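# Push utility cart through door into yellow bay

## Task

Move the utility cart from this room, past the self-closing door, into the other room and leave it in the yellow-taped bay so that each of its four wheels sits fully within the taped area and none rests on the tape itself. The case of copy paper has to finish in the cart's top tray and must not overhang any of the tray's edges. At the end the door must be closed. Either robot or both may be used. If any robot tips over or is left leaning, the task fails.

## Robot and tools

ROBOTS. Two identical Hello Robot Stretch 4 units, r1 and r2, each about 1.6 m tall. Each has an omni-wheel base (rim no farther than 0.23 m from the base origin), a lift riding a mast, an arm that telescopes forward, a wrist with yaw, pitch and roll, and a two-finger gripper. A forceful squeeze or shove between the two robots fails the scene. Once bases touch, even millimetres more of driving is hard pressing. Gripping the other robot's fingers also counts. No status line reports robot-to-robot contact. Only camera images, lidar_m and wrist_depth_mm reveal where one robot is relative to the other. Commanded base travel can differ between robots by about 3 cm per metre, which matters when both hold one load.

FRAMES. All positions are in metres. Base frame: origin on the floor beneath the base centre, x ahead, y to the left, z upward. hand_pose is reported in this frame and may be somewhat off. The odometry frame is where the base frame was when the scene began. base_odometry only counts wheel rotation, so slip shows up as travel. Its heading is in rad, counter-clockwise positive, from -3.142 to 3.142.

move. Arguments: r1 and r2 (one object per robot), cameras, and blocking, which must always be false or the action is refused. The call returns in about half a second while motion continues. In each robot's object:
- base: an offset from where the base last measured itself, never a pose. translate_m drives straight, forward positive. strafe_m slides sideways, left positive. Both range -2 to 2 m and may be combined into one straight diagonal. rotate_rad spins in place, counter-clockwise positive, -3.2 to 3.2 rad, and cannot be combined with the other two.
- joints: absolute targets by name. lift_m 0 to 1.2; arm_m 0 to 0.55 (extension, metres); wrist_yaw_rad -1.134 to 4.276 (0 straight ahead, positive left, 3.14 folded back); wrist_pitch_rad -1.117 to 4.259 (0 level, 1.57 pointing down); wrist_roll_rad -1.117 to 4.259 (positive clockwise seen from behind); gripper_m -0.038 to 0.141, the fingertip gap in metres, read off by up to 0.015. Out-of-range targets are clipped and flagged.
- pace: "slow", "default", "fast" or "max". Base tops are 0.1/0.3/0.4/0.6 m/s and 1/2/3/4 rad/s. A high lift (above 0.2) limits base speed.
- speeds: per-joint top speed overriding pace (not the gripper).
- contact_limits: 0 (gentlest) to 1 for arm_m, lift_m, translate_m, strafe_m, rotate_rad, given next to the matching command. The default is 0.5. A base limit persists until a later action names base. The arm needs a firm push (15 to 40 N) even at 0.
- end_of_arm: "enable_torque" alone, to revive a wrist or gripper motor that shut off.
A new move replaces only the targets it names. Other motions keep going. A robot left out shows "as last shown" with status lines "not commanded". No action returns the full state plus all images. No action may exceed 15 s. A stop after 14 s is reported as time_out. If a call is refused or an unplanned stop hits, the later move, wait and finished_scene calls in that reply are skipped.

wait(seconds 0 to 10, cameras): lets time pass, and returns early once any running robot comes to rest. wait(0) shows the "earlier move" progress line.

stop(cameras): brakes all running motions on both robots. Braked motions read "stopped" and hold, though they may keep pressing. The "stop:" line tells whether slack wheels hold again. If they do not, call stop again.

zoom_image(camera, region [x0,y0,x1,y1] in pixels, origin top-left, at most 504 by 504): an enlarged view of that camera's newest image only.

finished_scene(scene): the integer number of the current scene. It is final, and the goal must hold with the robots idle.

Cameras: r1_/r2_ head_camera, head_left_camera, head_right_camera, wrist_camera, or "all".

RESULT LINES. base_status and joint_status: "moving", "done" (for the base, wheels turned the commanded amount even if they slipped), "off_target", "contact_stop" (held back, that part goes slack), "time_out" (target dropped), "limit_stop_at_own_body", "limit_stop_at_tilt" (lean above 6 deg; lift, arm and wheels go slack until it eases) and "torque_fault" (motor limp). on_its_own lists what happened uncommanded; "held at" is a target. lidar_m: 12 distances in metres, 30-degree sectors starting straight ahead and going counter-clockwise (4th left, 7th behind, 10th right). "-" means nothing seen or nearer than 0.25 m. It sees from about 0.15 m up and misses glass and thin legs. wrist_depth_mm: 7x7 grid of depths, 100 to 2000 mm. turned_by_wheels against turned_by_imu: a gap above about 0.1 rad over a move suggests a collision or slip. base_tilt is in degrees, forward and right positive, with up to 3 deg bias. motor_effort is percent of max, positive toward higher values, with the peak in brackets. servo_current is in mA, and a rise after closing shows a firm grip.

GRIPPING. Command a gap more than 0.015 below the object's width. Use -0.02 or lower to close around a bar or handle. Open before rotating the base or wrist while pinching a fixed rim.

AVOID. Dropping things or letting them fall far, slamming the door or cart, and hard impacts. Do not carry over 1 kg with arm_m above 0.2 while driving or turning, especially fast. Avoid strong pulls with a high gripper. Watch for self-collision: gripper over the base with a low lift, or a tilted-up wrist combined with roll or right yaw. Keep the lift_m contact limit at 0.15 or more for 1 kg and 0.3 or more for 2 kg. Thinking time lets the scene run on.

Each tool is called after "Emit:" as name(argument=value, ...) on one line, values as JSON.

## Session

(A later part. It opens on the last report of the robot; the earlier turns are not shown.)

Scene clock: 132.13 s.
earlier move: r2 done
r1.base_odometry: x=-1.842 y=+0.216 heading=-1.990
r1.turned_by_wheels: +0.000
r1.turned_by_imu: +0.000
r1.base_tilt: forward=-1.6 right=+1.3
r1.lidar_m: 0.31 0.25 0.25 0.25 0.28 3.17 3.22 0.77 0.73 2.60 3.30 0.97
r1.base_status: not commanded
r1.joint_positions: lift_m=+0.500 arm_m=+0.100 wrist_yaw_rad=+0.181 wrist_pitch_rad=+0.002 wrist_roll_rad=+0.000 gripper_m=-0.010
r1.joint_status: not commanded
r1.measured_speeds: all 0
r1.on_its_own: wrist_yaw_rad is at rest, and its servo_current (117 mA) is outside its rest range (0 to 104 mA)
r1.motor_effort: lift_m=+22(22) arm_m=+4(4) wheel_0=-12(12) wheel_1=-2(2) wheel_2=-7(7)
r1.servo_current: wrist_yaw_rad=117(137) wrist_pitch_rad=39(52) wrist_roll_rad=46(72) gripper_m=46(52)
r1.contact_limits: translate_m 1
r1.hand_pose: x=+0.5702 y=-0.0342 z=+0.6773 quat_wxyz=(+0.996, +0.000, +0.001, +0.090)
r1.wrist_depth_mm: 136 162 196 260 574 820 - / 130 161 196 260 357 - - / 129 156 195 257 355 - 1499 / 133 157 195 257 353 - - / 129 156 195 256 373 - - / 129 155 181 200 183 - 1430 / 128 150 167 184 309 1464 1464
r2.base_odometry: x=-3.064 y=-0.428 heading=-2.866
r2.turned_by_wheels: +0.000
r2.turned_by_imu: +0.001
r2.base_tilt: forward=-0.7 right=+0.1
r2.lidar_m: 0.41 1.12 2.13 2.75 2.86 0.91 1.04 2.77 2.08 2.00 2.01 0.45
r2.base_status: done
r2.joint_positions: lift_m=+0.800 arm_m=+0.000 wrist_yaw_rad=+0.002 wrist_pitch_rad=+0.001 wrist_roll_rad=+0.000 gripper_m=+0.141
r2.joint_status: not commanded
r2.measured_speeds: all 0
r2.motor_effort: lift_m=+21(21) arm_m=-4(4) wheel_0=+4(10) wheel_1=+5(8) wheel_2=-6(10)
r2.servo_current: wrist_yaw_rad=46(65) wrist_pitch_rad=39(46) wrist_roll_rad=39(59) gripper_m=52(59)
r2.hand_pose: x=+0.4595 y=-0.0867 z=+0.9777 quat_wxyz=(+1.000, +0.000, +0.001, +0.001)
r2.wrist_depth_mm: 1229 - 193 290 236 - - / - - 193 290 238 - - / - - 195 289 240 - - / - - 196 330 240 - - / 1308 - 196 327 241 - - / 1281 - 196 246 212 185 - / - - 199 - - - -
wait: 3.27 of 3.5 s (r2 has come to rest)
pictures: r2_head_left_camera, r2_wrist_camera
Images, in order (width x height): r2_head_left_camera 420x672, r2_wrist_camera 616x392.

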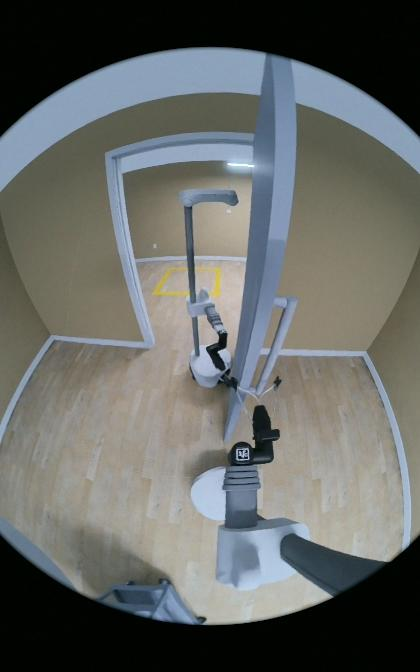

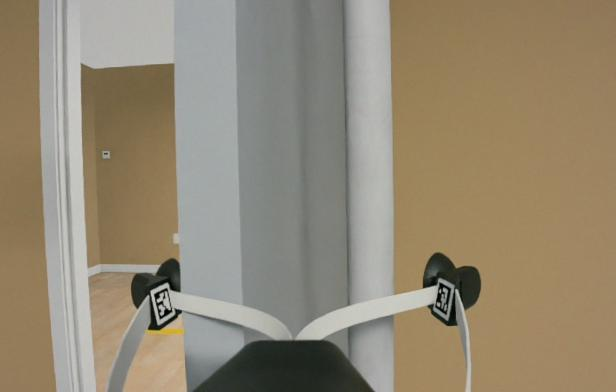

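Emit:
move(r2={"base":{"strafe_m":-0.34,"translate_m":0.03},"joints":{"gripper_m":0.1},"contact_limits":{"strafe_m":0.8},"pace":"slow"}, blocking=false)

Emit:
wait(seconds=5)

Emit:
move(r2={"base":{"strafe_m":-0.1},"contact_limits":{"strafe_m":0.8},"pace":"slow"}, r1={"base":{"strafe_m":-0.2},"joints":{"wrist_yaw_rad":0,"lift_m":0.7,"arm_m":0.0}}, blocking=false)

Emit:
wait(seconds=2, cameras=["r1_head_camera","r2_head_left_camera","r2_wrist_camera","r1_head_left_camera"])

Scene clock: 139.03 s.
move: r2 moving
r1.base_odometry: x=-1.842 y=+0.216 heading=-1.990
r1.turned_by_wheels: +0.000
r1.turned_by_imu: +0.000
r1.base_tilt: forward=-1.6 right=+1.3
r1.lidar_m: 0.33 0.25 0.25 0.25 0.30 3.17 3.23 0.77 0.75 2.61 3.27 0.97
r1.base_status: not commanded
r1.joint_positions: lift_m=+0.500 arm_m=+0.100 wrist_yaw_rad=+0.181 wrist_pitch_rad=+0.002 wrist_roll_rad=+0.000 gripper_m=-0.010
r1.joint_status: not commanded
r1.measured_speeds: all 0
r1.motor_effort: lift_m=+22(22) arm_m=+4(4) wheel_0=-11(12) wheel_1=-2(2) wheel_2=-7(7)
r1.servo_current: wrist_yaw_rad=85(124) wrist_pitch_rad=39(52) wrist_roll_rad=52(78) gripper_m=39(46)
r1.contact_limits: translate_m 1
r1.hand_pose: x=+0.5702 y=-0.0342 z=+0.6773 quat_wxyz=(+0.996, +0.000, +0.001, +0.090)
r1.wrist_depth_mm: 137 162 196 262 574 854 - / 130 162 196 259 854 - - / 130 157 196 259 377 - 1537 / 133 157 196 257 353 - - / 129 156 195 256 351 - - / 129 156 181 199 181 - 1430 / 128 146 160 186 181 1499 1499
r2.base_odometry: x=-3.069 y=-0.415 heading=-2.867
r2.turned_by_wheels: +0.000
r2.turned_by_imu: +0.000
r2.base_tilt: forward=-0.7 right=+0.1
r2.lidar_m: 0.43 1.11 2.11 2.75 2.88 0.91 1.04 2.76 2.06 1.98 2.00 1.51
r2.base_status: translate_m moving; strafe_m moving
r2.joint_positions: lift_m=+0.800 arm_m=+0.000 wrist_yaw_rad=+0.002 wrist_pitch_rad=+0.001 wrist_roll_rad=+0.000 gripper_m=+0.135
r2.joint_status: gripper_m moving
r2.measured_speeds: translate_m=+0.004 strafe_m=-0.053 rotate_rad=+0.006 lift_m=+0.000 arm_m=+0.000 wrist_yaw_rad=+0.000 wrist_pitch_rad=+0.000 wrist_roll_rad=+0.000
r2.motor_effort: lift_m=+21(21) arm_m=-4(4) wheel_0=+9(11) wheel_1=-6(9) wheel_2=-7(8)
r2.servo_current: wrist_yaw_rad=39(59) wrist_pitch_rad=39(46) wrist_roll_rad=46(52) gripper_m=85(85)
r2.contact_limits: strafe_m 0.8
r2.hand_pose: x=+0.4595 y=-0.0867 z=+0.9777 quat_wxyz=(+1.000, +0.000, +0.001, +0.001)
r2.wrist_depth_mm: - - 191 285 236 - - / - - 192 283 236 - - / - - 193 282 236 - - / - - 195 320 238 - - / 1308 - 196 314 237 - - / 1308 - 196 276 194 184 - / - - 197 - - - -
pictures: none

Scene clock: 143.13 s.
earlier move: r2 done
r1.base_odometry: x=-1.842 y=+0.216 heading=-1.988
r1.turned_by_wheels: +0.001
r1.turned_by_imu: +0.001
r1.base_tilt: forward=-1.6 right=+1.3
r1.lidar_m: 0.64 0.34 0.27 0.27 0.33 3.19 3.24 0.75 0.75 2.61 3.29 2.01
r1.base_status: not commanded
r1.joint_positions: lift_m=+0.500 arm_m=+0.100 wrist_yaw_rad=+0.197 wrist_pitch_rad=+0.002 wrist_roll_rad=+0.000 gripper_m=-0.010
r1.joint_status: not commanded
r1.measured_speeds: all 0
r1.motor_effort: lift_m=+22(22) arm_m=+4(5) wheel_0=-5(12) wheel_1=-1(2) wheel_2=-1(7)
r1.servo_current: wrist_yaw_rad=52(124) wrist_pitch_rad=33(52) wrist_roll_rad=72(78) gripper_m=46(46)
r1.contact_limits: translate_m 1
r1.hand_pose: x=+0.5708 y=-0.0292 z=+0.6773 quat_wxyz=(+0.995, +0.000, +0.001, +0.099)
r1.wrist_depth_mm: 312 389 508 750 - - - / 312 387 627 1008 - - - / 312 387 - - - - 1808 / 301 387 - - - - - / 300 384 521 - - - - / 298 384 445 195 - - 1863 / 304 349 180 181 152 1576 1576
r2.base_odometry: x=-3.185 y=-0.109 heading=-2.866
r2.turned_by_wheels: +0.000
r2.turned_by_imu: +0.096
r2.base_tilt: forward=-0.7 right=+0.1
r2.lidar_m: 0.39 0.65 2.33 3.03 1.27 1.06 - 2.18 1.72 1.70 1.78 0.49
r2.base_status: done
r2.joint_positions: lift_m=+0.800 arm_m=+0.000 wrist_yaw_rad=+0.015 wrist_pitch_rad=+0.001 wrist_roll_rad=+0.000 gripper_m=+0.100
r2.joint_status: all done
r2.measured_speeds: all 0
r2.motor_effort: lift_m=+21(21) arm_m=+4(4) wheel_0=+13(29) wheel_1=-1(9) wheel_2=-12(14)
r2.servo_current: wrist_yaw_rad=78(104) wrist_pitch_rad=39(46) wrist_roll_rad=46(65) gripper_m=59(104)
r2.contact_limits: strafe_m 0.8
r2.hand_pose: x=+0.4606 y=-0.0830 z=+0.9777 quat_wxyz=(+1.000, +0.000, +0.001, +0.008)
r2.wrist_depth_mm: 1397 - 158 330 218 - - / - - 159 319 217 - - / - - 160 - 219 - - / 1499 - 161 303 220 - - / 1430 - 162 289 221 - - / 1430 197 163 210 200 - - / - 691 164 - - - -
wait: 4.10 of 5 s (r2 has come to rest)
pictures: none

Scene clock: 143.63 s.
move: r1 moving; r2 moving
r1.base_odometry: x=-1.875 y=+0.230 heading=-1.988
r1.turned_by_wheels: +0.000
r1.turned_by_imu: +0.000
r1.base_tilt: forward=-1.6 right=+1.2
r1.lidar_m: 0.76 0.40 0.31 0.30 0.38 3.19 3.26 0.73 0.71 2.60 3.26 2.01
r1.base_status: strafe_m moving
r1.joint_positions: lift_m=+0.538 arm_m=+0.049 wrist_yaw_rad=+0.003 wrist_pitch_rad=+0.002 wrist_roll_rad=+0.000 gripper_m=-0.010
r1.joint_status: lift_m moving; arm_m moving; wrist_yaw_rad moving
r1.measured_speeds: translate_m=-0.001 strafe_m=-0.141 rotate_rad=+0.004 lift_m=+0.146 arm_m=-0.195 wrist_yaw_rad=-0.001 wrist_pitch_rad=+0.000 wrist_roll_rad=+0.000
r1.motor_effort: lift_m=+27(27) arm_m=-4(7) wheel_0=+8(11) wheel_1=-10(10) wheel_2=+0(2)
r1.servo_current: wrist_yaw_rad=85(117) wrist_pitch_rad=46(46) wrist_roll_rad=59(72) gripper_m=46(46)
r1.hand_pose: x=+0.5088 y=-0.0867 z=+0.7151 quat_wxyz=(+1.000, +0.000, +0.001, +0.001)
r1.wrist_depth_mm: 445 - 1042 - - - - / 449 668 931 - - - - / 445 - - - - 1708 - / 442 - - - - - - / 439 - - - - - - / 439 - 1025 194 - - - / 433 517 180 181 153 1618 1537
r2.base_odometry: x=-3.188 y=-0.095 heading=-2.865
r2.turned_by_wheels: +0.001
r2.turned_by_imu: +0.002
r2.base_tilt: forward=-0.7 right=+0.0
r2.lidar_m: 0.39 0.70 2.31 3.06 1.26 1.08 - 2.15 1.70 1.68 1.81 0.48
r2.base_status: strafe_m moving
r2.joint_positions: lift_m=+0.800 arm_m=+0.000 wrist_yaw_rad=+0.015 wrist_pitch_rad=+0.001 wrist_roll_rad=+0.000 gripper_m=+0.100
r2.joint_status: not commanded
r2.measured_speeds: translate_m=+0.000 strafe_m=-0.055 rotate_rad=+0.001 lift_m=+0.000 arm_m=+0.000 wrist_yaw_rad=+0.000 wrist_pitch_rad=+0.000 wrist_roll_rad=+0.000
r2.motor_effort: lift_m=+21(21) arm_m=+4(4) wheel_0=+18(23) wheel_1=-3(5) wheel_2=-1(10)
r2.servo_current: wrist_yaw_rad=85(91) wrist_pitch_rad=39(46) wrist_roll_rad=52(52) gripper_m=59(59)
r2.contact_limits: strafe_m 0.8
r2.hand_pose: x=+0.4606 y=-0.0831 z=+0.9777 quat_wxyz=(+1.000, +0.000, +0.001, +0.007)
r2.wrist_depth_mm: - - 158 327 217 - - / 1430 - 159 317 219 - - / 1430 - 160 314 219 - - / 1397 - 161 297 220 - - / 1366 - 162 286 220 - - / - 194 163 211 199 - - / 1366 750 164 - - - -
pictures: none

Scene clock: 145.10 s.
earlier move: r1 done; r2 moving
r1.base_odometry: x=-2.024 y=+0.297 heading=-1.988
r1.turned_by_wheels: +0.000
r1.turned_by_imu: -0.001
r1.base_tilt: forward=-1.6 right=+1.3
r1.lidar_m: 1.05 0.56 0.47 0.47 0.59 3.27 3.32 0.63 0.95 2.44 3.06 1.96
r1.base_status: done
r1.joint_positions: lift_m=+0.700 arm_m=+0.000 wrist_yaw_rad=+0.002 wrist_pitch_rad=+0.002 wrist_roll_rad=+0.000 gripper_m=-0.010
r1.joint_status: all done
r1.measured_speeds: all 0
r1.motor_effort: lift_m=+24(27) arm_m=-4(8) wheel_0=+1(11) wheel_1=-1(11) wheel_2=+1(2)
r1.servo_current: wrist_yaw_rad=39(117) wrist_pitch_rad=46(46) wrist_roll_rad=52(72) gripper_m=39(46)
r1.hand_pose: x=+0.4596 y=-0.0868 z=+0.8771 quat_wxyz=(+1.000, +0.000, +0.001, +0.001)
r1.wrist_depth_mm: - - - - - - - / - - - - - - - / - 904 - - - - - / 768 - - - - 1808 - / - - - - - - - / - - - 195 - - - / - 1983 180 181 152 - 1921
r2.base_odometry: x=-3.212 y=-0.014 heading=-2.863
r2.turned_by_wheels: +0.002
r2.turned_by_imu: +0.106
r2.base_tilt: forward=-0.7 right=+0.0
r2.lidar_m: 0.38 0.84 2.68 3.13 1.14 1.21 3.52 1.92 1.62 1.61 1.61 1.38
r2.base_status: strafe_m moving
r2.joint_positions: lift_m=+0.800 arm_m=+0.000 wrist_yaw_rad=+0.028 wrist_pitch_rad=+0.001 wrist_roll_rad=+0.000 gripper_m=+0.100
r2.joint_status: not commanded
r2.measured_speeds: all 0
r2.motor_effort: lift_m=+21(21) arm_m=+4(4) wheel_0=+30(34) wheel_1=+2(5) wheel_2=+7(10)
r2.servo_current: wrist_yaw_rad=189(195) wrist_pitch_rad=39(46) wrist_roll_rad=46(59) gripper_m=59(65)
r2.contact_limits: strafe_m 0.8
r2.hand_pose: x=+0.4616 y=-0.0792 z=+0.9777 quat_wxyz=(+1.000, +0.000, +0.001, +0.014)
r2.wrist_depth_mm: - 152 160 277 193 - - / - 152 175 274 197 - - / - 154 160 273 196 - - / - 155 152 314 198 - - / 732 788 159 309 200 - - / - 160 157 266 198 - - / - 158 139 - - - -
wait: 1.47 of 2 s (r1 has come to rest)
pictures: r1_head_camera, r1_head_left_camera, r2_head_left_camera, r2_wrist_camera
Images, in order (width x height): r1_head_camera 420x560, r1_head_left_camera 420x672, r2_head_left_camera 420x672, r2_wrist_camera 616x392.

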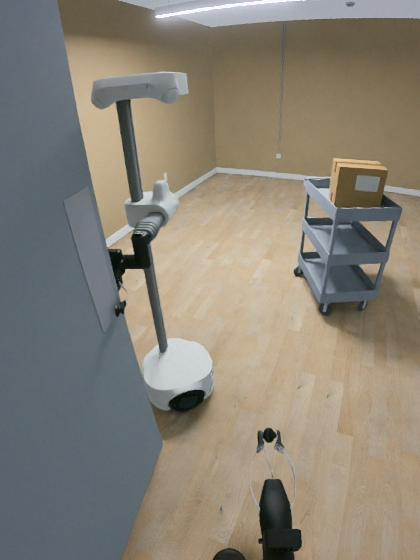

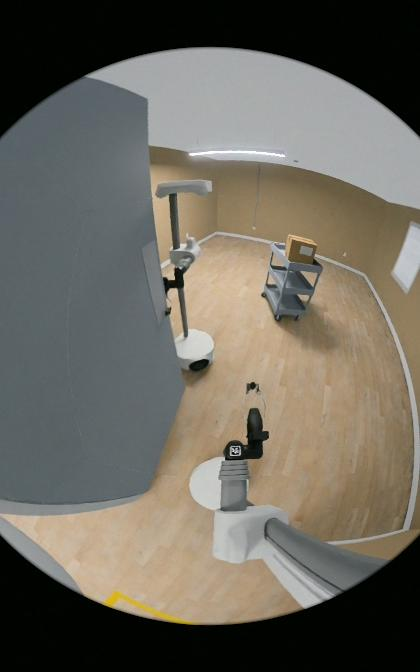

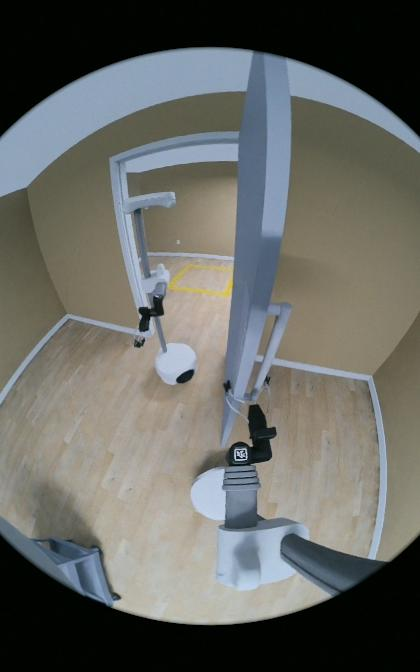

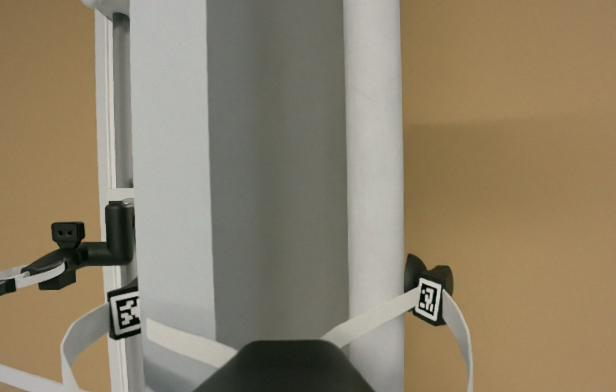

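Emit:
move(r1={"base":{"rotate_rad":-0.446},"joints":{"lift_m":0.85}}, blocking=false)

Emit:
wait(seconds=1.5, cameras=["r1_head_camera","r1_head_left_camera"])

Scene clock: 152.57 s.
earlier move: r2 done
move: r1 moving
r1.base_odometry: x=-2.024 y=+0.297 heading=-2.240
r1.turned_by_wheels: -0.251
r1.turned_by_imu: -0.252
r1.base_tilt: forward=-1.6 right=+1.3
r1.lidar_m: 1.93 0.69 0.50 0.45 0.49 3.28 3.26 0.62 0.62 2.40 2.63 2.12
r1.base_status: rotate_rad moving
r1.joint_positions: lift_m=+0.738 arm_m=+0.000 wrist_yaw_rad=+0.002 wrist_pitch_rad=+0.002 wrist_roll_rad=+0.000 gripper_m=-0.010
r1.joint_status: lift_m moving
r1.measured_speeds: translate_m=-0.001 strafe_m=+0.002 rotate_rad=-0.932 lift_m=+0.146 arm_m=+0.000 wrist_yaw_rad=+0.000 wrist_pitch_rad=+0.000 wrist_roll_rad=+0.000
r1.motor_effort: lift_m=+26(27) arm_m=-4(4) wheel_0=+7(9) wheel_1=+4(9) wheel_2=+5(7)
r1.servo_current: wrist_yaw_rad=59(59) wrist_pitch_rad=46(46) wrist_roll_rad=59(65) gripper_m=39(46)
r1.hand_pose: x=+0.4596 y=-0.0868 z=+0.9151 quat_wxyz=(+1.000, +0.000, +0.001, +0.001)
r1.wrist_depth_mm: - - - - - - - / - - - - - - - / 931 - - - - - - / 991 - - - 1983 - - / - - - - - - - / - - - 195 181 - - / - - 180 151 142 - -
r2.base_odometry: x=-3.212 y=-0.014 heading=-2.863
r2.turned_by_wheels: +0.000
r2.turned_by_imu: +0.000
r2.base_tilt: forward=-0.7 right=+0.0
r2.lidar_m: 0.37 0.92 2.68 3.12 1.13 1.18 3.53 1.92 1.62 1.62 1.62 1.38
r2.base_status: done
r2.joint_positions: lift_m=+0.800 arm_m=+0.000 wrist_yaw_rad=+0.028 wrist_pitch_rad=+0.001 wrist_roll_rad=+0.000 gripper_m=+0.100
r2.joint_status: not commanded
r2.measured_speeds: all 0
r2.motor_effort: lift_m=+21(21) arm_m=+3(4) wheel_0=+30(30) wheel_1=+2(3) wheel_2=+6(6)
r2.servo_current: wrist_yaw_rad=182(195) wrist_pitch_rad=39(39) wrist_roll_rad=52(59) gripper_m=59(59)
r2.contact_limits: strafe_m 0.8
r2.hand_pose: x=+0.4616 y=-0.0792 z=+0.9777 quat_wxyz=(+1.000, +0.000, +0.001, +0.014)
r2.wrist_depth_mm: - 151 161 277 194 - - / - 152 175 274 196 - - / - 153 160 274 196 - - / - 155 152 312 198 - - / 750 798 159 309 199 - - / - 160 157 267 197 - - / - 158 140 - - - -
pictures: none

Scene clock: 153.77 s.
earlier move: r1 done
r1.base_odometry: x=-2.024 y=+0.297 heading=-2.434
r1.turned_by_wheels: -0.194
r1.turned_by_imu: -0.196
r1.base_tilt: forward=-1.6 right=+1.3
r1.lidar_m: 1.95 1.05 0.55 0.47 0.46 0.61 3.32 3.36 0.63 1.17 2.44 3.26
r1.base_status: done
r1.joint_positions: lift_m=+0.850 arm_m=+0.000 wrist_yaw_rad=+0.002 wrist_pitch_rad=+0.002 wrist_roll_rad=+0.000 gripper_m=-0.010
r1.joint_status: all done
r1.measured_speeds: all 0
r1.motor_effort: lift_m=+24(27) arm_m=-4(4) wheel_0=+3(9) wheel_1=+1(9) wheel_2=+2(7)
r1.servo_current: wrist_yaw_rad=52(65) wrist_pitch_rad=39(52) wrist_roll_rad=33(65) gripper_m=39(46)
r1.hand_pose: x=+0.4595 y=-0.0868 z=+1.0271 quat_wxyz=(+1.000, +0.000, +0.001, +0.001)
r1.wrist_depth_mm: - - - - - - - / - - - - - - - / - - - - - - - / - - - - - - - / - - - - - - - / - - - 194 - - - / - - 180 181 153 - -
r2.base_odometry: x=-3.212 y=-0.014 heading=-2.863
r2.turned_by_wheels: +0.000
r2.turned_by_imu: +0.000
r2.base_tilt: forward=-0.7 right=+0.0
r2.lidar_m: 0.38 1.01 2.68 3.14 1.14 1.20 3.52 1.95 1.64 1.64 1.62 1.38
r2.base_status: done
r2.joint_positions: lift_m=+0.800 arm_m=+0.000 wrist_yaw_rad=+0.028 wrist_pitch_rad=+0.001 wrist_roll_rad=+0.000 gripper_m=+0.100
r2.joint_status: not commanded
r2.measured_speeds: all 0
r2.on_its_own: wrist_yaw_rad is at rest, and its servo_current (176 mA) is outside its rest range (0 to 104 mA)
r2.motor_effort: lift_m=+21(21) arm_m=+4(4) wheel_0=+30(31) wheel_1=+2(3) wheel_2=+6(6)
r2.servo_current: wrist_yaw_rad=176(195) wrist_pitch_rad=39(46) wrist_roll_rad=39(59) gripper_m=52(65)
r2.contact_limits: strafe_m 0.8
r2.hand_pose: x=+0.4616 y=-0.0792 z=+0.9777 quat_wxyz=(+1.000, +0.000, +0.001, +0.014)
r2.wrist_depth_mm: - 152 160 277 193 - - / - 152 175 273 198 - - / - 154 160 273 196 - - / 788 155 152 314 199 - - / - 156 159 310 199 - - / - 159 157 267 198 - - / - 158 139 - - - -
wait: 1.20 of 1.5 s (r1 has come to rest)
Images, in order (width x height): r1_head_camera 420x560, r1_head_left_camera 420x672.

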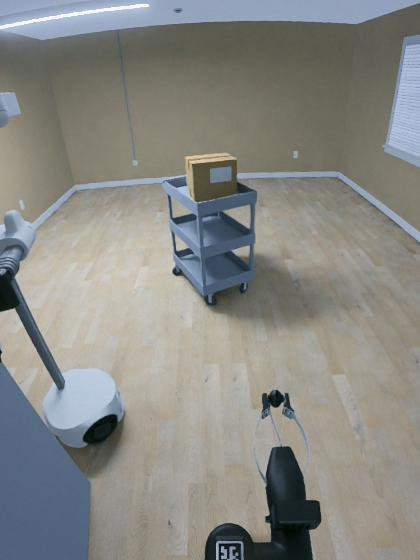

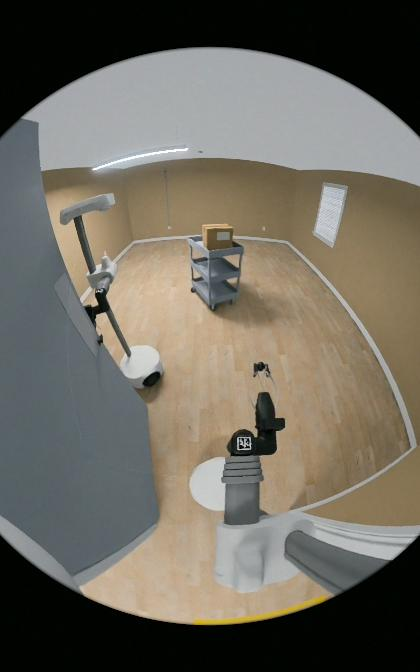

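Emit:
move(r1={"base":{"translate_m":1.0},"joints":{"lift_m":1.05,"wrist_pitch_rad":0.8,"gripper_m":0.09}}, blocking=false)

Emit:
wait(seconds=5, cameras=["r1_head_camera","r1_wrist_camera","r1_head_left_camera"])

Scene clock: 161.73 s.
move: r1 moving
r1.base_odometry: x=-2.048 y=+0.276 heading=-2.434
r1.turned_by_wheels: +0.000
r1.turned_by_imu: +0.000
r1.base_tilt: forward=-1.6 right=+1.2
r1.lidar_m: 1.93 1.02 0.55 0.47 0.48 0.64 3.36 3.43 0.65 1.24 2.43 3.27
r1.base_status: translate_m moving
r1.joint_positions: lift_m=+0.888 arm_m=+0.000 wrist_yaw_rad=+0.002 wrist_pitch_rad=+0.580 wrist_roll_rad=+0.000 gripper_m=+0.012
r1.joint_status: lift_m moving; wrist_pitch_rad moving; gripper_m moving
r1.measured_speeds: translate_m=+0.120 strafe_m=+0.000 rotate_rad=+0.003 lift_m=+0.146 arm_m=+0.000 wrist_yaw_rad=+0.000 wrist_pitch_rad=+1.750 wrist_roll_rad=+0.000
r1.motor_effort: lift_m=+23(26) arm_m=-4(4) wheel_0=+5(9) wheel_1=+5(6) wheel_2=-9(9)
r1.servo_current: wrist_yaw_rad=52(72) wrist_pitch_rad=33(72) wrist_roll_rad=52(65) gripper_m=65(72)
r1.hand_pose: x=+0.4123 y=-0.0869 z=+0.9076 quat_wxyz=(+0.958, +0.000, +0.286, +0.001)
r1.wrist_depth_mm: - - - - - - - / - - - - - - - / - - - - - - - / - - - 1921 1983 1863 1921 / 1661 1708 1576 1618 1576 1576 1537 / 1118 1366 210 205 187 1366 1308 / 991 1182 187 1182 181 1160 1182
r2.base_odometry: x=-3.212 y=-0.014 heading=-2.863
r2.turned_by_wheels: +0.000
r2.turned_by_imu: +0.000
r2.base_tilt: forward=-0.7 right=+0.0
r2.lidar_m: 0.37 1.01 2.67 3.10 1.12 1.19 3.53 1.91 1.63 1.63 1.66 1.38
r2.base_status: not commanded
r2.joint_positions: lift_m=+0.800 arm_m=+0.000 wrist_yaw_rad=+0.028 wrist_pitch_rad=+0.001 wrist_roll_rad=+0.000 gripper_m=+0.100
r2.joint_status: not commanded
r2.measured_speeds: all 0
r2.motor_effort: lift_m=+21(21) arm_m=+4(4) wheel_0=+30(31) wheel_1=+2(3) wheel_2=+7(7)
r2.servo_current: wrist_yaw_rad=176(195) wrist_pitch_rad=39(46) wrist_roll_rad=46(52) gripper_m=59(59)
r2.contact_limits: strafe_m 0.8
r2.hand_pose: x=+0.4616 y=-0.0792 z=+0.9777 quat_wxyz=(+1.000, +0.000, +0.001, +0.014)
r2.wrist_depth_mm: - 151 160 277 193 - - / - 152 175 276 197 - - / 768 154 160 272 196 - - / 778 155 153 312 200 - - / - 157 159 310 199 - - / - 160 157 266 198 - - / - 158 139 - - - -
pictures: none

Scene clock: 166.07 s.
earlier move: r1 done
r1.base_odometry: x=-2.784 y=-0.354 heading=-2.434
r1.turned_by_wheels: +0.000
r1.turned_by_imu: +0.000
r1.base_tilt: forward=-1.5 right=+1.2
r1.lidar_m: 0.96 1.34 0.69 0.55 0.72 0.83 - 1.42 1.82 2.33 2.38 3.14
r1.base_status: done
r1.joint_positions: lift_m=+1.050 arm_m=+0.000 wrist_yaw_rad=+0.002 wrist_pitch_rad=+0.799 wrist_roll_rad=+0.000 gripper_m=+0.090
r1.joint_status: all done
r1.measured_speeds: all 0
r1.motor_effort: lift_m=+24(27) arm_m=-4(4) wheel_0=+2(9) wheel_1=+2(7) wheel_2=+0(10)
r1.servo_current: wrist_yaw_rad=39(72) wrist_pitch_rad=39(72) wrist_roll_rad=39(65) gripper_m=39(91)
r1.hand_pose: x=+0.3722 y=-0.0870 z=+1.0211 quat_wxyz=(+0.921, +0.000, +0.389, +0.001)
r1.wrist_depth_mm: - - 904 931 - - - / - - - - - - - / 1983 1983 946 - 1863 1863 1921 / 1708 1661 1618 - 1576 1661 1661 / 1537 1499 1430 1430 1430 1430 1464 / 1336 1308 212 1308 196 1308 1281 / 1229 1182 1160 144 1182 1160 1138
r2.base_odometry: x=-3.212 y=-0.014 heading=-2.863
r2.turned_by_wheels: +0.000
r2.turned_by_imu: +0.001
r2.base_tilt: forward=-0.7 right=+0.0
r2.lidar_m: 0.37 1.90 0.56 0.55 1.14 1.23 3.55 1.90 1.63 1.63 1.64 1.38
r2.base_status: not commanded
r2.joint_positions: lift_m=+0.800 arm_m=+0.000 wrist_yaw_rad=+0.028 wrist_pitch_rad=+0.001 wrist_roll_rad=+0.000 gripper_m=+0.100
r2.joint_status: not commanded
r2.measured_speeds: all 0
r2.on_its_own: wrist_yaw_rad is at rest, and its servo_current (182 mA) is outside its rest range (0 to 104 mA)
r2.motor_effort: lift_m=+21(21) arm_m=+4(4) wheel_0=+30(31) wheel_1=+2(3) wheel_2=+6(7)
r2.servo_current: wrist_yaw_rad=182(202) wrist_pitch_rad=33(46) wrist_roll_rad=39(59) gripper_m=52(65)
r2.contact_limits: strafe_m 0.8
r2.hand_pose: x=+0.4616 y=-0.0792 z=+0.9777 quat_wxyz=(+1.000, +0.000, +0.001, +0.014)
r2.wrist_depth_mm: - 151 160 277 193 - - / - 153 175 274 197 - - / - 153 160 273 196 - - / - 154 153 312 199 - - / - 156 159 309 199 - - / - 160 157 266 198 - - / - 158 139 - - - -
wait: 4.33 of 5 s (r1 has come to rest)
pictures: r1_head_camera, r1_head_left_camera, r1_wrist_camera
Images, in order (width x height): r1_head_camera 420x560, r1_head_left_camera 420x672, r1_wrist_camera 616x392.

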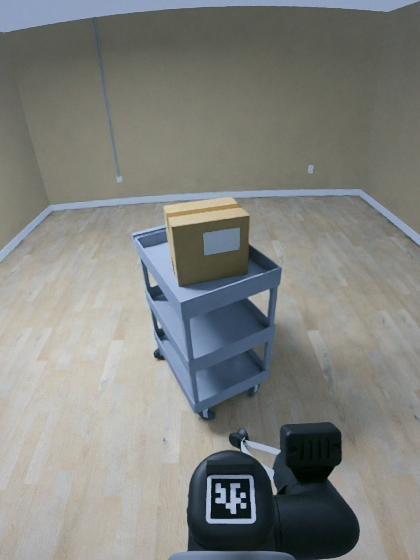

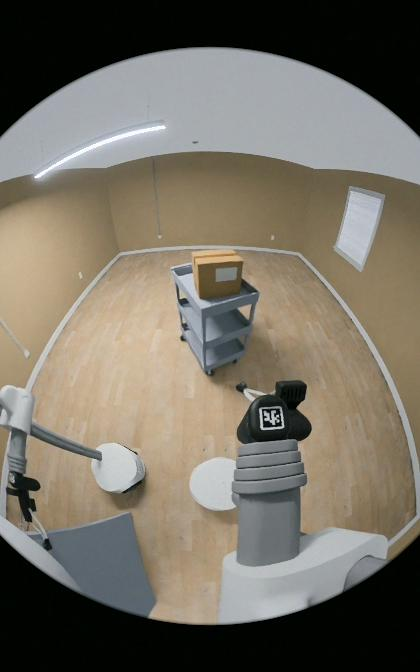

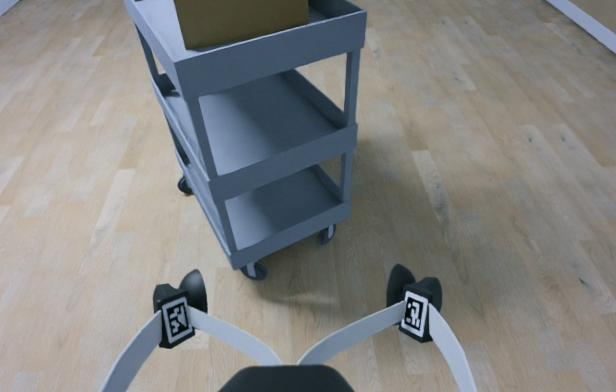

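Emit:
move(r1={"base":{"translate_m":0.3,"strafe_m":-0.06},"joints":{"arm_m":0.3,"wrist_pitch_rad":1.57,"wrist_roll_rad":1.19}}, blocking=false)

Emit:
wait(seconds=2.5, cameras=["r1_wrist_camera","r1_head_camera"])

Scene clock: 181.57 s.
move: r1 moving
r1.base_odometry: x=-2.812 y=-0.369 heading=-2.433
r1.turned_by_wheels: +0.000
r1.turned_by_imu: +0.000
r1.base_tilt: forward=-1.6 right=+1.3
r1.lidar_m: 0.92 1.25 2.54 0.54 0.72 0.86 - 1.43 1.89 2.33 2.39 3.15
r1.base_status: translate_m moving; strafe_m moving
r1.joint_positions: lift_m=+1.050 arm_m=+0.051 wrist_yaw_rad=+0.002 wrist_pitch_rad=+1.376 wrist_roll_rad=+0.582 gripper_m=+0.090
r1.joint_status: arm_m moving; wrist_pitch_rad moving; wrist_roll_rad moving
r1.measured_speeds: translate_m=+0.121 strafe_m=-0.025 rotate_rad=-0.006 lift_m=+0.000 arm_m=+0.195 wrist_yaw_rad=-0.001 wrist_pitch_rad=+1.681 wrist_roll_rad=+1.821
r1.motor_effort: lift_m=+23(24) arm_m=+4(6) wheel_0=+8(9) wheel_1=+7(7) wheel_2=-9(9)
r1.servo_current: wrist_yaw_rad=39(65) wrist_pitch_rad=78(91) wrist_roll_rad=78(111) gripper_m=39(46)
r1.hand_pose: x=+0.2776 y=-0.0873 z=+0.9449 quat_wxyz=(+0.740, +0.221, +0.609, -0.181)
r1.wrist_depth_mm: - - 1336 1308 1281 1229 1205 / 1366 1138 1308 1255 1229 1205 1182 / 1366 1308 1229 1255 1205 1160 1138 / 1308 1255 1229 1205 1160 1138 1118 / 1281 1229 1182 1138 1138 1118 1098 / 1229 1229 212 1118 195 1098 1078 / 1205 1160 1118 144 891 878 1008
r2.base_odometry: x=-3.212 y=-0.014 heading=-2.863
r2.turned_by_wheels: +0.000
r2.turned_by_imu: +0.000
r2.base_tilt: forward=-0.7 right=+0.0
r2.lidar_m: 0.36 1.87 0.57 0.57 1.16 1.16 3.54 1.91 1.64 1.61 1.65 1.36
r2.base_status: not commanded
r2.joint_positions: lift_m=+0.800 arm_m=+0.000 wrist_yaw_rad=+0.028 wrist_pitch_rad=+0.001 wrist_roll_rad=+0.000 gripper_m=+0.100
r2.joint_status: not commanded
r2.measured_speeds: all 0
r2.motor_effort: lift_m=+21(21) arm_m=+4(4) wheel_0=+30(31) wheel_1=+2(2) wheel_2=+6(6)
r2.servo_current: wrist_yaw_rad=182(195) wrist_pitch_rad=46(46) wrist_roll_rad=59(59) gripper_m=52(59)
r2.contact_limits: strafe_m 0.8
r2.hand_pose: x=+0.4616 y=-0.0792 z=+0.9777 quat_wxyz=(+1.000, +0.000, +0.001, +0.014)
r2.wrist_depth_mm: - 151 160 277 193 - - / - 152 175 276 196 - - / - 154 160 274 196 - - / - 154 152 310 198 - - / - 156 159 307 199 - - / - 160 158 267 198 - - / - 158 139 - - - -
pictures: none

Scene clock: 183.53 s.
earlier move: r1 done
r1.base_odometry: x=-3.051 y=-0.503 heading=-2.433
r1.turned_by_wheels: +0.000
r1.turned_by_imu: +0.000
r1.base_tilt: forward=-1.6 right=+1.2
r1.lidar_m: 0.68 0.66 2.59 0.68 0.67 0.94 - 1.70 2.21 2.24 2.33 3.09
r1.base_status: done
r1.joint_positions: lift_m=+1.050 arm_m=+0.300 wrist_yaw_rad=+0.002 wrist_pitch_rad=+1.568 wrist_roll_rad=+1.188 gripper_m=+0.090
r1.joint_status: all done
r1.measured_speeds: all 0
r1.motor_effort: lift_m=+24(24) arm_m=+4(7) wheel_0=+2(9) wheel_1=+2(7) wheel_2=+0(10)
r1.servo_current: wrist_yaw_rad=46(72) wrist_pitch_rad=39(91) wrist_roll_rad=26(111) gripper_m=39(52)
r1.hand_pose: x=+0.4718 y=-0.0874 z=+0.9394 quat_wxyz=(+0.587, +0.396, +0.586, -0.395)
r1.wrist_depth_mm: 1160 1160 1160 1118 1160 1160 1160 / 564 1138 1138 1138 1160 1138 1182 / - 960 1138 1160 1160 1160 1160 / - - 1138 1160 1138 1182 1160 / - - 1160 1160 1138 960 1138 / - 208 212 1160 196 931 1138 / - 180 1160 144 931 931 1160
r2.base_odometry: x=-3.212 y=-0.014 heading=-2.863
r2.turned_by_wheels: +0.000
r2.turned_by_imu: +0.000
r2.base_tilt: forward=-0.7 right=+0.0
r2.lidar_m: 0.36 1.86 2.68 0.67 0.77 1.22 3.54 1.91 1.62 1.61 1.61 1.38
r2.base_status: not commanded
r2.joint_positions: lift_m=+0.800 arm_m=+0.000 wrist_yaw_rad=+0.028 wrist_pitch_rad=+0.001 wrist_roll_rad=+0.000 gripper_m=+0.100
r2.joint_status: not commanded
r2.measured_speeds: all 0
r2.on_its_own: wrist_yaw_rad is at rest, and its servo_current (182 mA) is outside its rest range (0 to 104 mA)
r2.motor_effort: lift_m=+21(21) arm_m=+4(4) wheel_0=+31(31) wheel_1=+2(3) wheel_2=+6(7)
r2.servo_current: wrist_yaw_rad=182(195) wrist_pitch_rad=39(46) wrist_roll_rad=52(59) gripper_m=52(65)
r2.contact_limits: strafe_m 0.8
r2.hand_pose: x=+0.4616 y=-0.0792 z=+0.9777 quat_wxyz=(+1.000, +0.000, +0.001, +0.014)
r2.wrist_depth_mm: - 152 160 277 193 - - / - 153 175 274 196 - - / - 154 160 273 196 - - / - 154 153 312 199 - - / - 156 159 309 200 - - / - 160 157 266 198 - - / - 158 140 - - - -
wait: 1.97 of 2.5 s (r1 has come to rest)
pictures: r1_head_camera, r1_wrist_camera
Images, in order (width x height): r1_head_camera 420x560, r1_wrist_camera 616x392.

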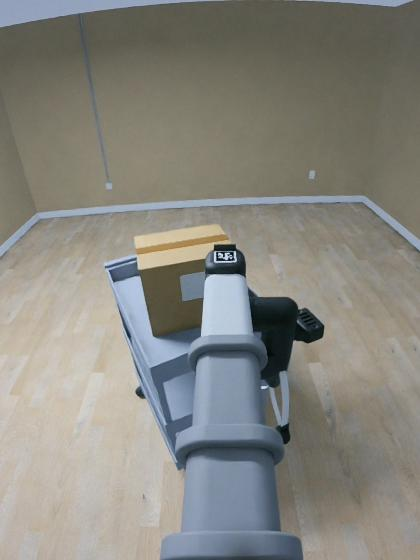

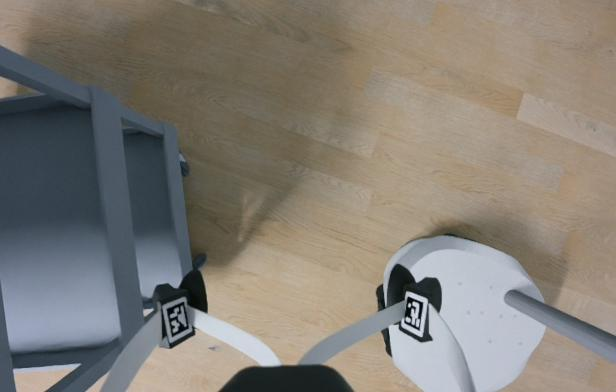

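Emit:
move(r1={"base":{"translate_m":0.12},"joints":{"arm_m":0.41,"wrist_roll_rad":1.03}}, blocking=false)

Emit:
wait(seconds=1.7, cameras=["r1_wrist_camera","r1_head_camera"])

Scene clock: 192.47 s.
move: r1 moving
r1.base_odometry: x=-3.075 y=-0.524 heading=-2.433
r1.turned_by_wheels: +0.000
r1.turned_by_imu: +0.000
r1.base_tilt: forward=-1.6 right=+1.3
r1.lidar_m: 0.66 0.65 2.60 0.67 0.68 0.99 - 1.71 2.26 2.27 2.32 3.04
r1.base_status: translate_m moving
r1.joint_positions: lift_m=+1.050 arm_m=+0.351 wrist_yaw_rad=+0.002 wrist_pitch_rad=+1.568 wrist_roll_rad=+1.032 gripper_m=+0.090
r1.joint_status: arm_m moving; wrist_roll_rad moving
r1.measured_speeds: translate_m=+0.123 strafe_m=+0.001 rotate_rad=-0.005 lift_m=+0.000 arm_m=+0.196 wrist_yaw_rad=+0.000 wrist_pitch_rad=+0.000 wrist_roll_rad=-0.002
r1.motor_effort: lift_m=+23(23) arm_m=+4(6) wheel_0=+6(7) wheel_1=+7(7) wheel_2=-8(10)
r1.servo_current: wrist_yaw_rad=52(72) wrist_pitch_rad=39(46) wrist_roll_rad=65(78) gripper_m=39(46)
r1.hand_pose: x=+0.5226 y=-0.0874 z=+0.9394 quat_wxyz=(+0.616, +0.349, +0.615, -0.348)
r1.wrist_depth_mm: 375 1138 1160 1160 1138 1160 1138 / 377 1160 1138 1160 1138 1138 1182 / 357 - 1138 1160 1160 1138 1160 / 357 - 1160 1138 1160 1160 1138 / 353 - 1138 1118 1160 1160 1182 / 351 - 212 1138 196 960 1160 / 362 174 1138 145 960 946 946
r2.base_odometry: x=-3.212 y=-0.014 heading=-2.863
r2.turned_by_wheels: +0.000
r2.turned_by_imu: +0.000
r2.base_tilt: forward=-0.7 right=+0.0
r2.lidar_m: 0.37 1.87 2.70 0.70 0.78 1.20 3.51 1.93 1.62 1.62 1.62 1.35
r2.base_status: not commanded
r2.joint_positions: lift_m=+0.800 arm_m=+0.000 wrist_yaw_rad=+0.028 wrist_pitch_rad=+0.001 wrist_roll_rad=+0.000 gripper_m=+0.100
r2.joint_status: not commanded
r2.measured_speeds: all 0
r2.motor_effort: lift_m=+21(21) arm_m=+4(4) wheel_0=+30(31) wheel_1=+2(2) wheel_2=+6(6)
r2.servo_current: wrist_yaw_rad=189(189) wrist_pitch_rad=39(46) wrist_roll_rad=52(59) gripper_m=59(65)
r2.contact_limits: strafe_m 0.8
r2.hand_pose: x=+0.4616 y=-0.0792 z=+0.9777 quat_wxyz=(+1.000, +0.000, +0.001, +0.014)
r2.wrist_depth_mm: - 152 160 277 193 - - / - 153 175 274 197 - - / - 153 160 274 196 - - / - 154 152 312 199 - - / - 156 159 309 200 - - / - 160 157 266 198 - - / - 158 139 - - - -
pictures: none

Scene clock: 193.63 s.
earlier move: r1 done
r1.base_odometry: x=-3.142 y=-0.581 heading=-2.433
r1.turned_by_wheels: +0.000
r1.turned_by_imu: +0.000
r1.base_tilt: forward=-1.5 right=+1.3
r1.lidar_m: 0.59 0.57 2.59 0.81 0.72 1.05 - 1.79 2.36 2.24 2.29 3.04
r1.base_status: done
r1.joint_positions: lift_m=+1.050 arm_m=+0.410 wrist_yaw_rad=+0.002 wrist_pitch_rad=+1.568 wrist_roll_rad=+1.032 gripper_m=+0.090
r1.joint_status: all done
r1.measured_speeds: all 0
r1.motor_effort: lift_m=+23(24) arm_m=+4(6) wheel_0=+4(7) wheel_1=+2(7) wheel_2=-1(10)
r1.servo_current: wrist_yaw_rad=46(72) wrist_pitch_rad=46(46) wrist_roll_rad=46(78) gripper_m=46(46)
r1.hand_pose: x=+0.5818 y=-0.0874 z=+0.9394 quat_wxyz=(+0.616, +0.349, +0.615, -0.348)
r1.wrist_depth_mm: 1160 1138 1160 1160 1160 1160 1160 / 366 336 1138 1160 1182 1138 1160 / 366 366 530 1138 1160 1160 1160 / 362 364 946 1160 1160 1160 1160 / 366 366 946 1160 1160 1160 1138 / 368 366 212 1160 196 946 1138 / 368 296 375 145 931 931 946
r2.base_odometry: x=-3.212 y=-0.014 heading=-2.863
r2.turned_by_wheels: +0.000
r2.turned_by_imu: +0.000
r2.base_tilt: forward=-0.7 right=+0.0
r2.lidar_m: 0.37 1.84 2.67 0.68 0.74 1.20 3.53 1.91 1.62 1.59 1.62 1.39
r2.base_status: not commanded
r2.joint_positions: lift_m=+0.800 arm_m=+0.000 wrist_yaw_rad=+0.028 wrist_pitch_rad=+0.001 wrist_roll_rad=+0.000 gripper_m=+0.100
r2.joint_status: not commanded
r2.measured_speeds: all 0
r2.on_its_own: wrist_yaw_rad is at rest, and its servo_current (189 mA) is outside its rest range (0 to 104 mA)
r2.motor_effort: lift_m=+21(21) arm_m=+4(4) wheel_0=+30(31) wheel_1=+2(3) wheel_2=+6(6)
r2.servo_current: wrist_yaw_rad=189(195) wrist_pitch_rad=39(46) wrist_roll_rad=39(59) gripper_m=52(65)
r2.contact_limits: strafe_m 0.8
r2.hand_pose: x=+0.4616 y=-0.0792 z=+0.9777 quat_wxyz=(+1.000, +0.000, +0.001, +0.014)
r2.wrist_depth_mm: - 152 161 277 193 - - / - 153 175 274 197 - - / - 153 160 274 196 - - / - 154 152 312 199 - - / - 156 159 307 200 - - / - 160 157 265 198 - - / - 158 140 - - - -
wait: 1.17 of 1.7 s (r1 has come to rest)
pictures: r1_head_camera, r1_wrist_camera
Images, in order (width x height): r1_head_camera 420x560, r1_wrist_camera 616x392.

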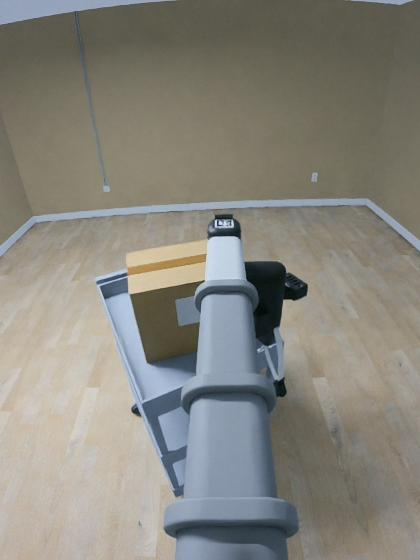

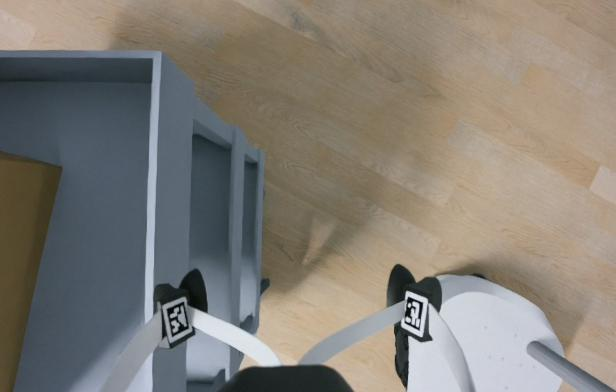

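Emit:
move(r1={"base":{"strafe_m":0.063},"joints":{"arm_m":0.515,"lift_m":1.0}}, blocking=false)

Emit:
wait(seconds=2, cameras=["r1_wrist_camera"])

Scene clock: 200.93 s.
move: r1 moving
r1.base_odometry: x=-3.118 y=-0.608 heading=-2.433
r1.turned_by_wheels: +0.000
r1.turned_by_imu: +0.000
r1.base_tilt: forward=-1.6 right=+1.3
r1.lidar_m: 0.57 0.53 2.58 0.83 0.66 0.99 1.78 1.81 2.39 2.29 2.36 0.76
r1.base_status: strafe_m moving
r1.joint_positions: lift_m=+1.015 arm_m=+0.461 wrist_yaw_rad=+0.002 wrist_pitch_rad=+1.568 wrist_roll_rad=+1.032 gripper_m=+0.090
r1.joint_status: lift_m moving; arm_m moving
r1.measured_speeds: translate_m=-0.001 strafe_m=+0.135 rotate_rad=+0.006 lift_m=-0.099 arm_m=+0.195 wrist_yaw_rad=+0.000 wrist_pitch_rad=+0.000 wrist_roll_rad=+0.000
r1.motor_effort: lift_m=+12(23) arm_m=+5(7) wheel_0=-7(10) wheel_1=+7(10) wheel_2=-1(1)
r1.servo_current: wrist_yaw_rad=52(65) wrist_pitch_rad=39(46) wrist_roll_rad=52(65) gripper_m=46(46)
r1.hand_pose: x=+0.6326 y=-0.0874 z=+0.9050 quat_wxyz=(+0.616, +0.349, +0.615, -0.348)
r1.wrist_depth_mm: 1118 1138 1118 1118 1118 1098 1118 / 334 336 334 1118 1118 1118 1138 / 332 336 334 1160 1138 1118 1138 / 285 336 338 1118 1138 1138 1098 / 304 336 307 1138 1138 1118 1118 / 315 332 199 1098 195 917 1118 / 334 338 300 144 1042 917 917
r2.base_odometry: x=-3.212 y=-0.014 heading=-2.863
r2.turned_by_wheels: +0.000
r2.turned_by_imu: +0.000
r2.base_tilt: forward=-0.7 right=-0.1
r2.lidar_m: 0.39 1.87 2.69 0.67 0.71 1.21 3.57 1.91 1.61 1.61 1.64 1.36
r2.base_status: not commanded
r2.joint_positions: lift_m=+0.800 arm_m=+0.000 wrist_yaw_rad=+0.028 wrist_pitch_rad=+0.001 wrist_roll_rad=+0.000 gripper_m=+0.100
r2.joint_status: not commanded
r2.measured_speeds: all 0
r2.motor_effort: lift_m=+21(21) arm_m=+4(4) wheel_0=+30(31) wheel_1=+2(3) wheel_2=+6(6)
r2.servo_current: wrist_yaw_rad=182(195) wrist_pitch_rad=39(46) wrist_roll_rad=46(52) gripper_m=52(59)
r2.contact_limits: strafe_m 0.8
r2.hand_pose: x=+0.4616 y=-0.0792 z=+0.9777 quat_wxyz=(+1.000, +0.000, +0.001, +0.014)
r2.wrist_depth_mm: - 152 161 277 194 - - / - 153 175 274 196 - - / - 153 160 273 196 - - / - 154 153 314 200 - - / - 156 158 309 199 - - / - 160 157 266 198 - - / - 158 139 - - - -
pictures: none

Scene clock: 201.73 s.
earlier move: r1 done
r1.base_odometry: x=-3.101 y=-0.629 heading=-2.433
r1.turned_by_wheels: +0.000
r1.turned_by_imu: +0.000
r1.base_tilt: forward=-1.6 right=+1.3
r1.lidar_m: 0.57 0.55 2.53 2.40 0.66 0.98 1.71 1.80 2.35 2.33 2.37 0.77
r1.base_status: done
r1.joint_positions: lift_m=+1.000 arm_m=+0.515 wrist_yaw_rad=+0.002 wrist_pitch_rad=+1.568 wrist_roll_rad=+1.032 gripper_m=+0.090
r1.joint_status: all done
r1.measured_speeds: all 0
r1.motor_effort: lift_m=+12(23) arm_m=+4(7) wheel_0=-1(10) wheel_1=+0(10) wheel_2=+0(1)
r1.servo_current: wrist_yaw_rad=33(65) wrist_pitch_rad=39(52) wrist_roll_rad=26(65) gripper_m=39(46)
r1.hand_pose: x=+0.6868 y=-0.0874 z=+0.8903 quat_wxyz=(+0.616, +0.349, +0.615, -0.348)
r1.wrist_depth_mm: 274 271 289 1098 1118 1118 1078 / 319 319 317 317 1118 1118 1098 / 175 317 317 319 1098 1118 1118 / 175 270 319 317 1098 1098 1098 / 194 287 319 317 1118 1098 1118 / 198 273 317 319 196 1060 1098 / 213 268 319 145 1098 878 891
r2.base_odometry: x=-3.212 y=-0.014 heading=-2.863
r2.turned_by_wheels: +0.000
r2.turned_by_imu: +0.000
r2.base_tilt: forward=-0.7 right=+0.0
r2.lidar_m: 0.36 1.84 2.68 0.62 0.70 1.21 3.57 1.92 1.63 1.62 1.62 1.38
r2.base_status: not commanded
r2.joint_positions: lift_m=+0.800 arm_m=+0.000 wrist_yaw_rad=+0.028 wrist_pitch_rad=+0.001 wrist_roll_rad=+0.000 gripper_m=+0.100
r2.joint_status: not commanded
r2.measured_speeds: all 0
r2.on_its_own: wrist_yaw_rad is at rest, and its servo_current (189 mA) is outside its rest range (0 to 104 mA)
r2.motor_effort: lift_m=+21(21) arm_m=+4(4) wheel_0=+30(31) wheel_1=+3(3) wheel_2=+6(6)
r2.servo_current: wrist_yaw_rad=189(195) wrist_pitch_rad=33(46) wrist_roll_rad=33(52) gripper_m=59(65)
r2.contact_limits: strafe_m 0.8
r2.hand_pose: x=+0.4616 y=-0.0792 z=+0.9777 quat_wxyz=(+1.000, +0.000, +0.001, +0.014)
r2.wrist_depth_mm: - 151 161 277 193 - - / - 152 175 276 196 - - / - 153 160 274 196 - - / - 154 153 314 199 - - / - 156 159 307 199 - - / - 160 158 267 198 - - / - 158 139 - - - -
wait: 0.80 of 2 s (r1 has come to rest)
Images, in order (width x height): r1_wrist_camera 616x392.

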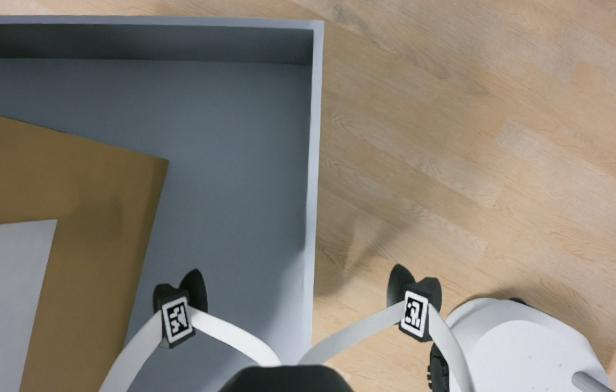

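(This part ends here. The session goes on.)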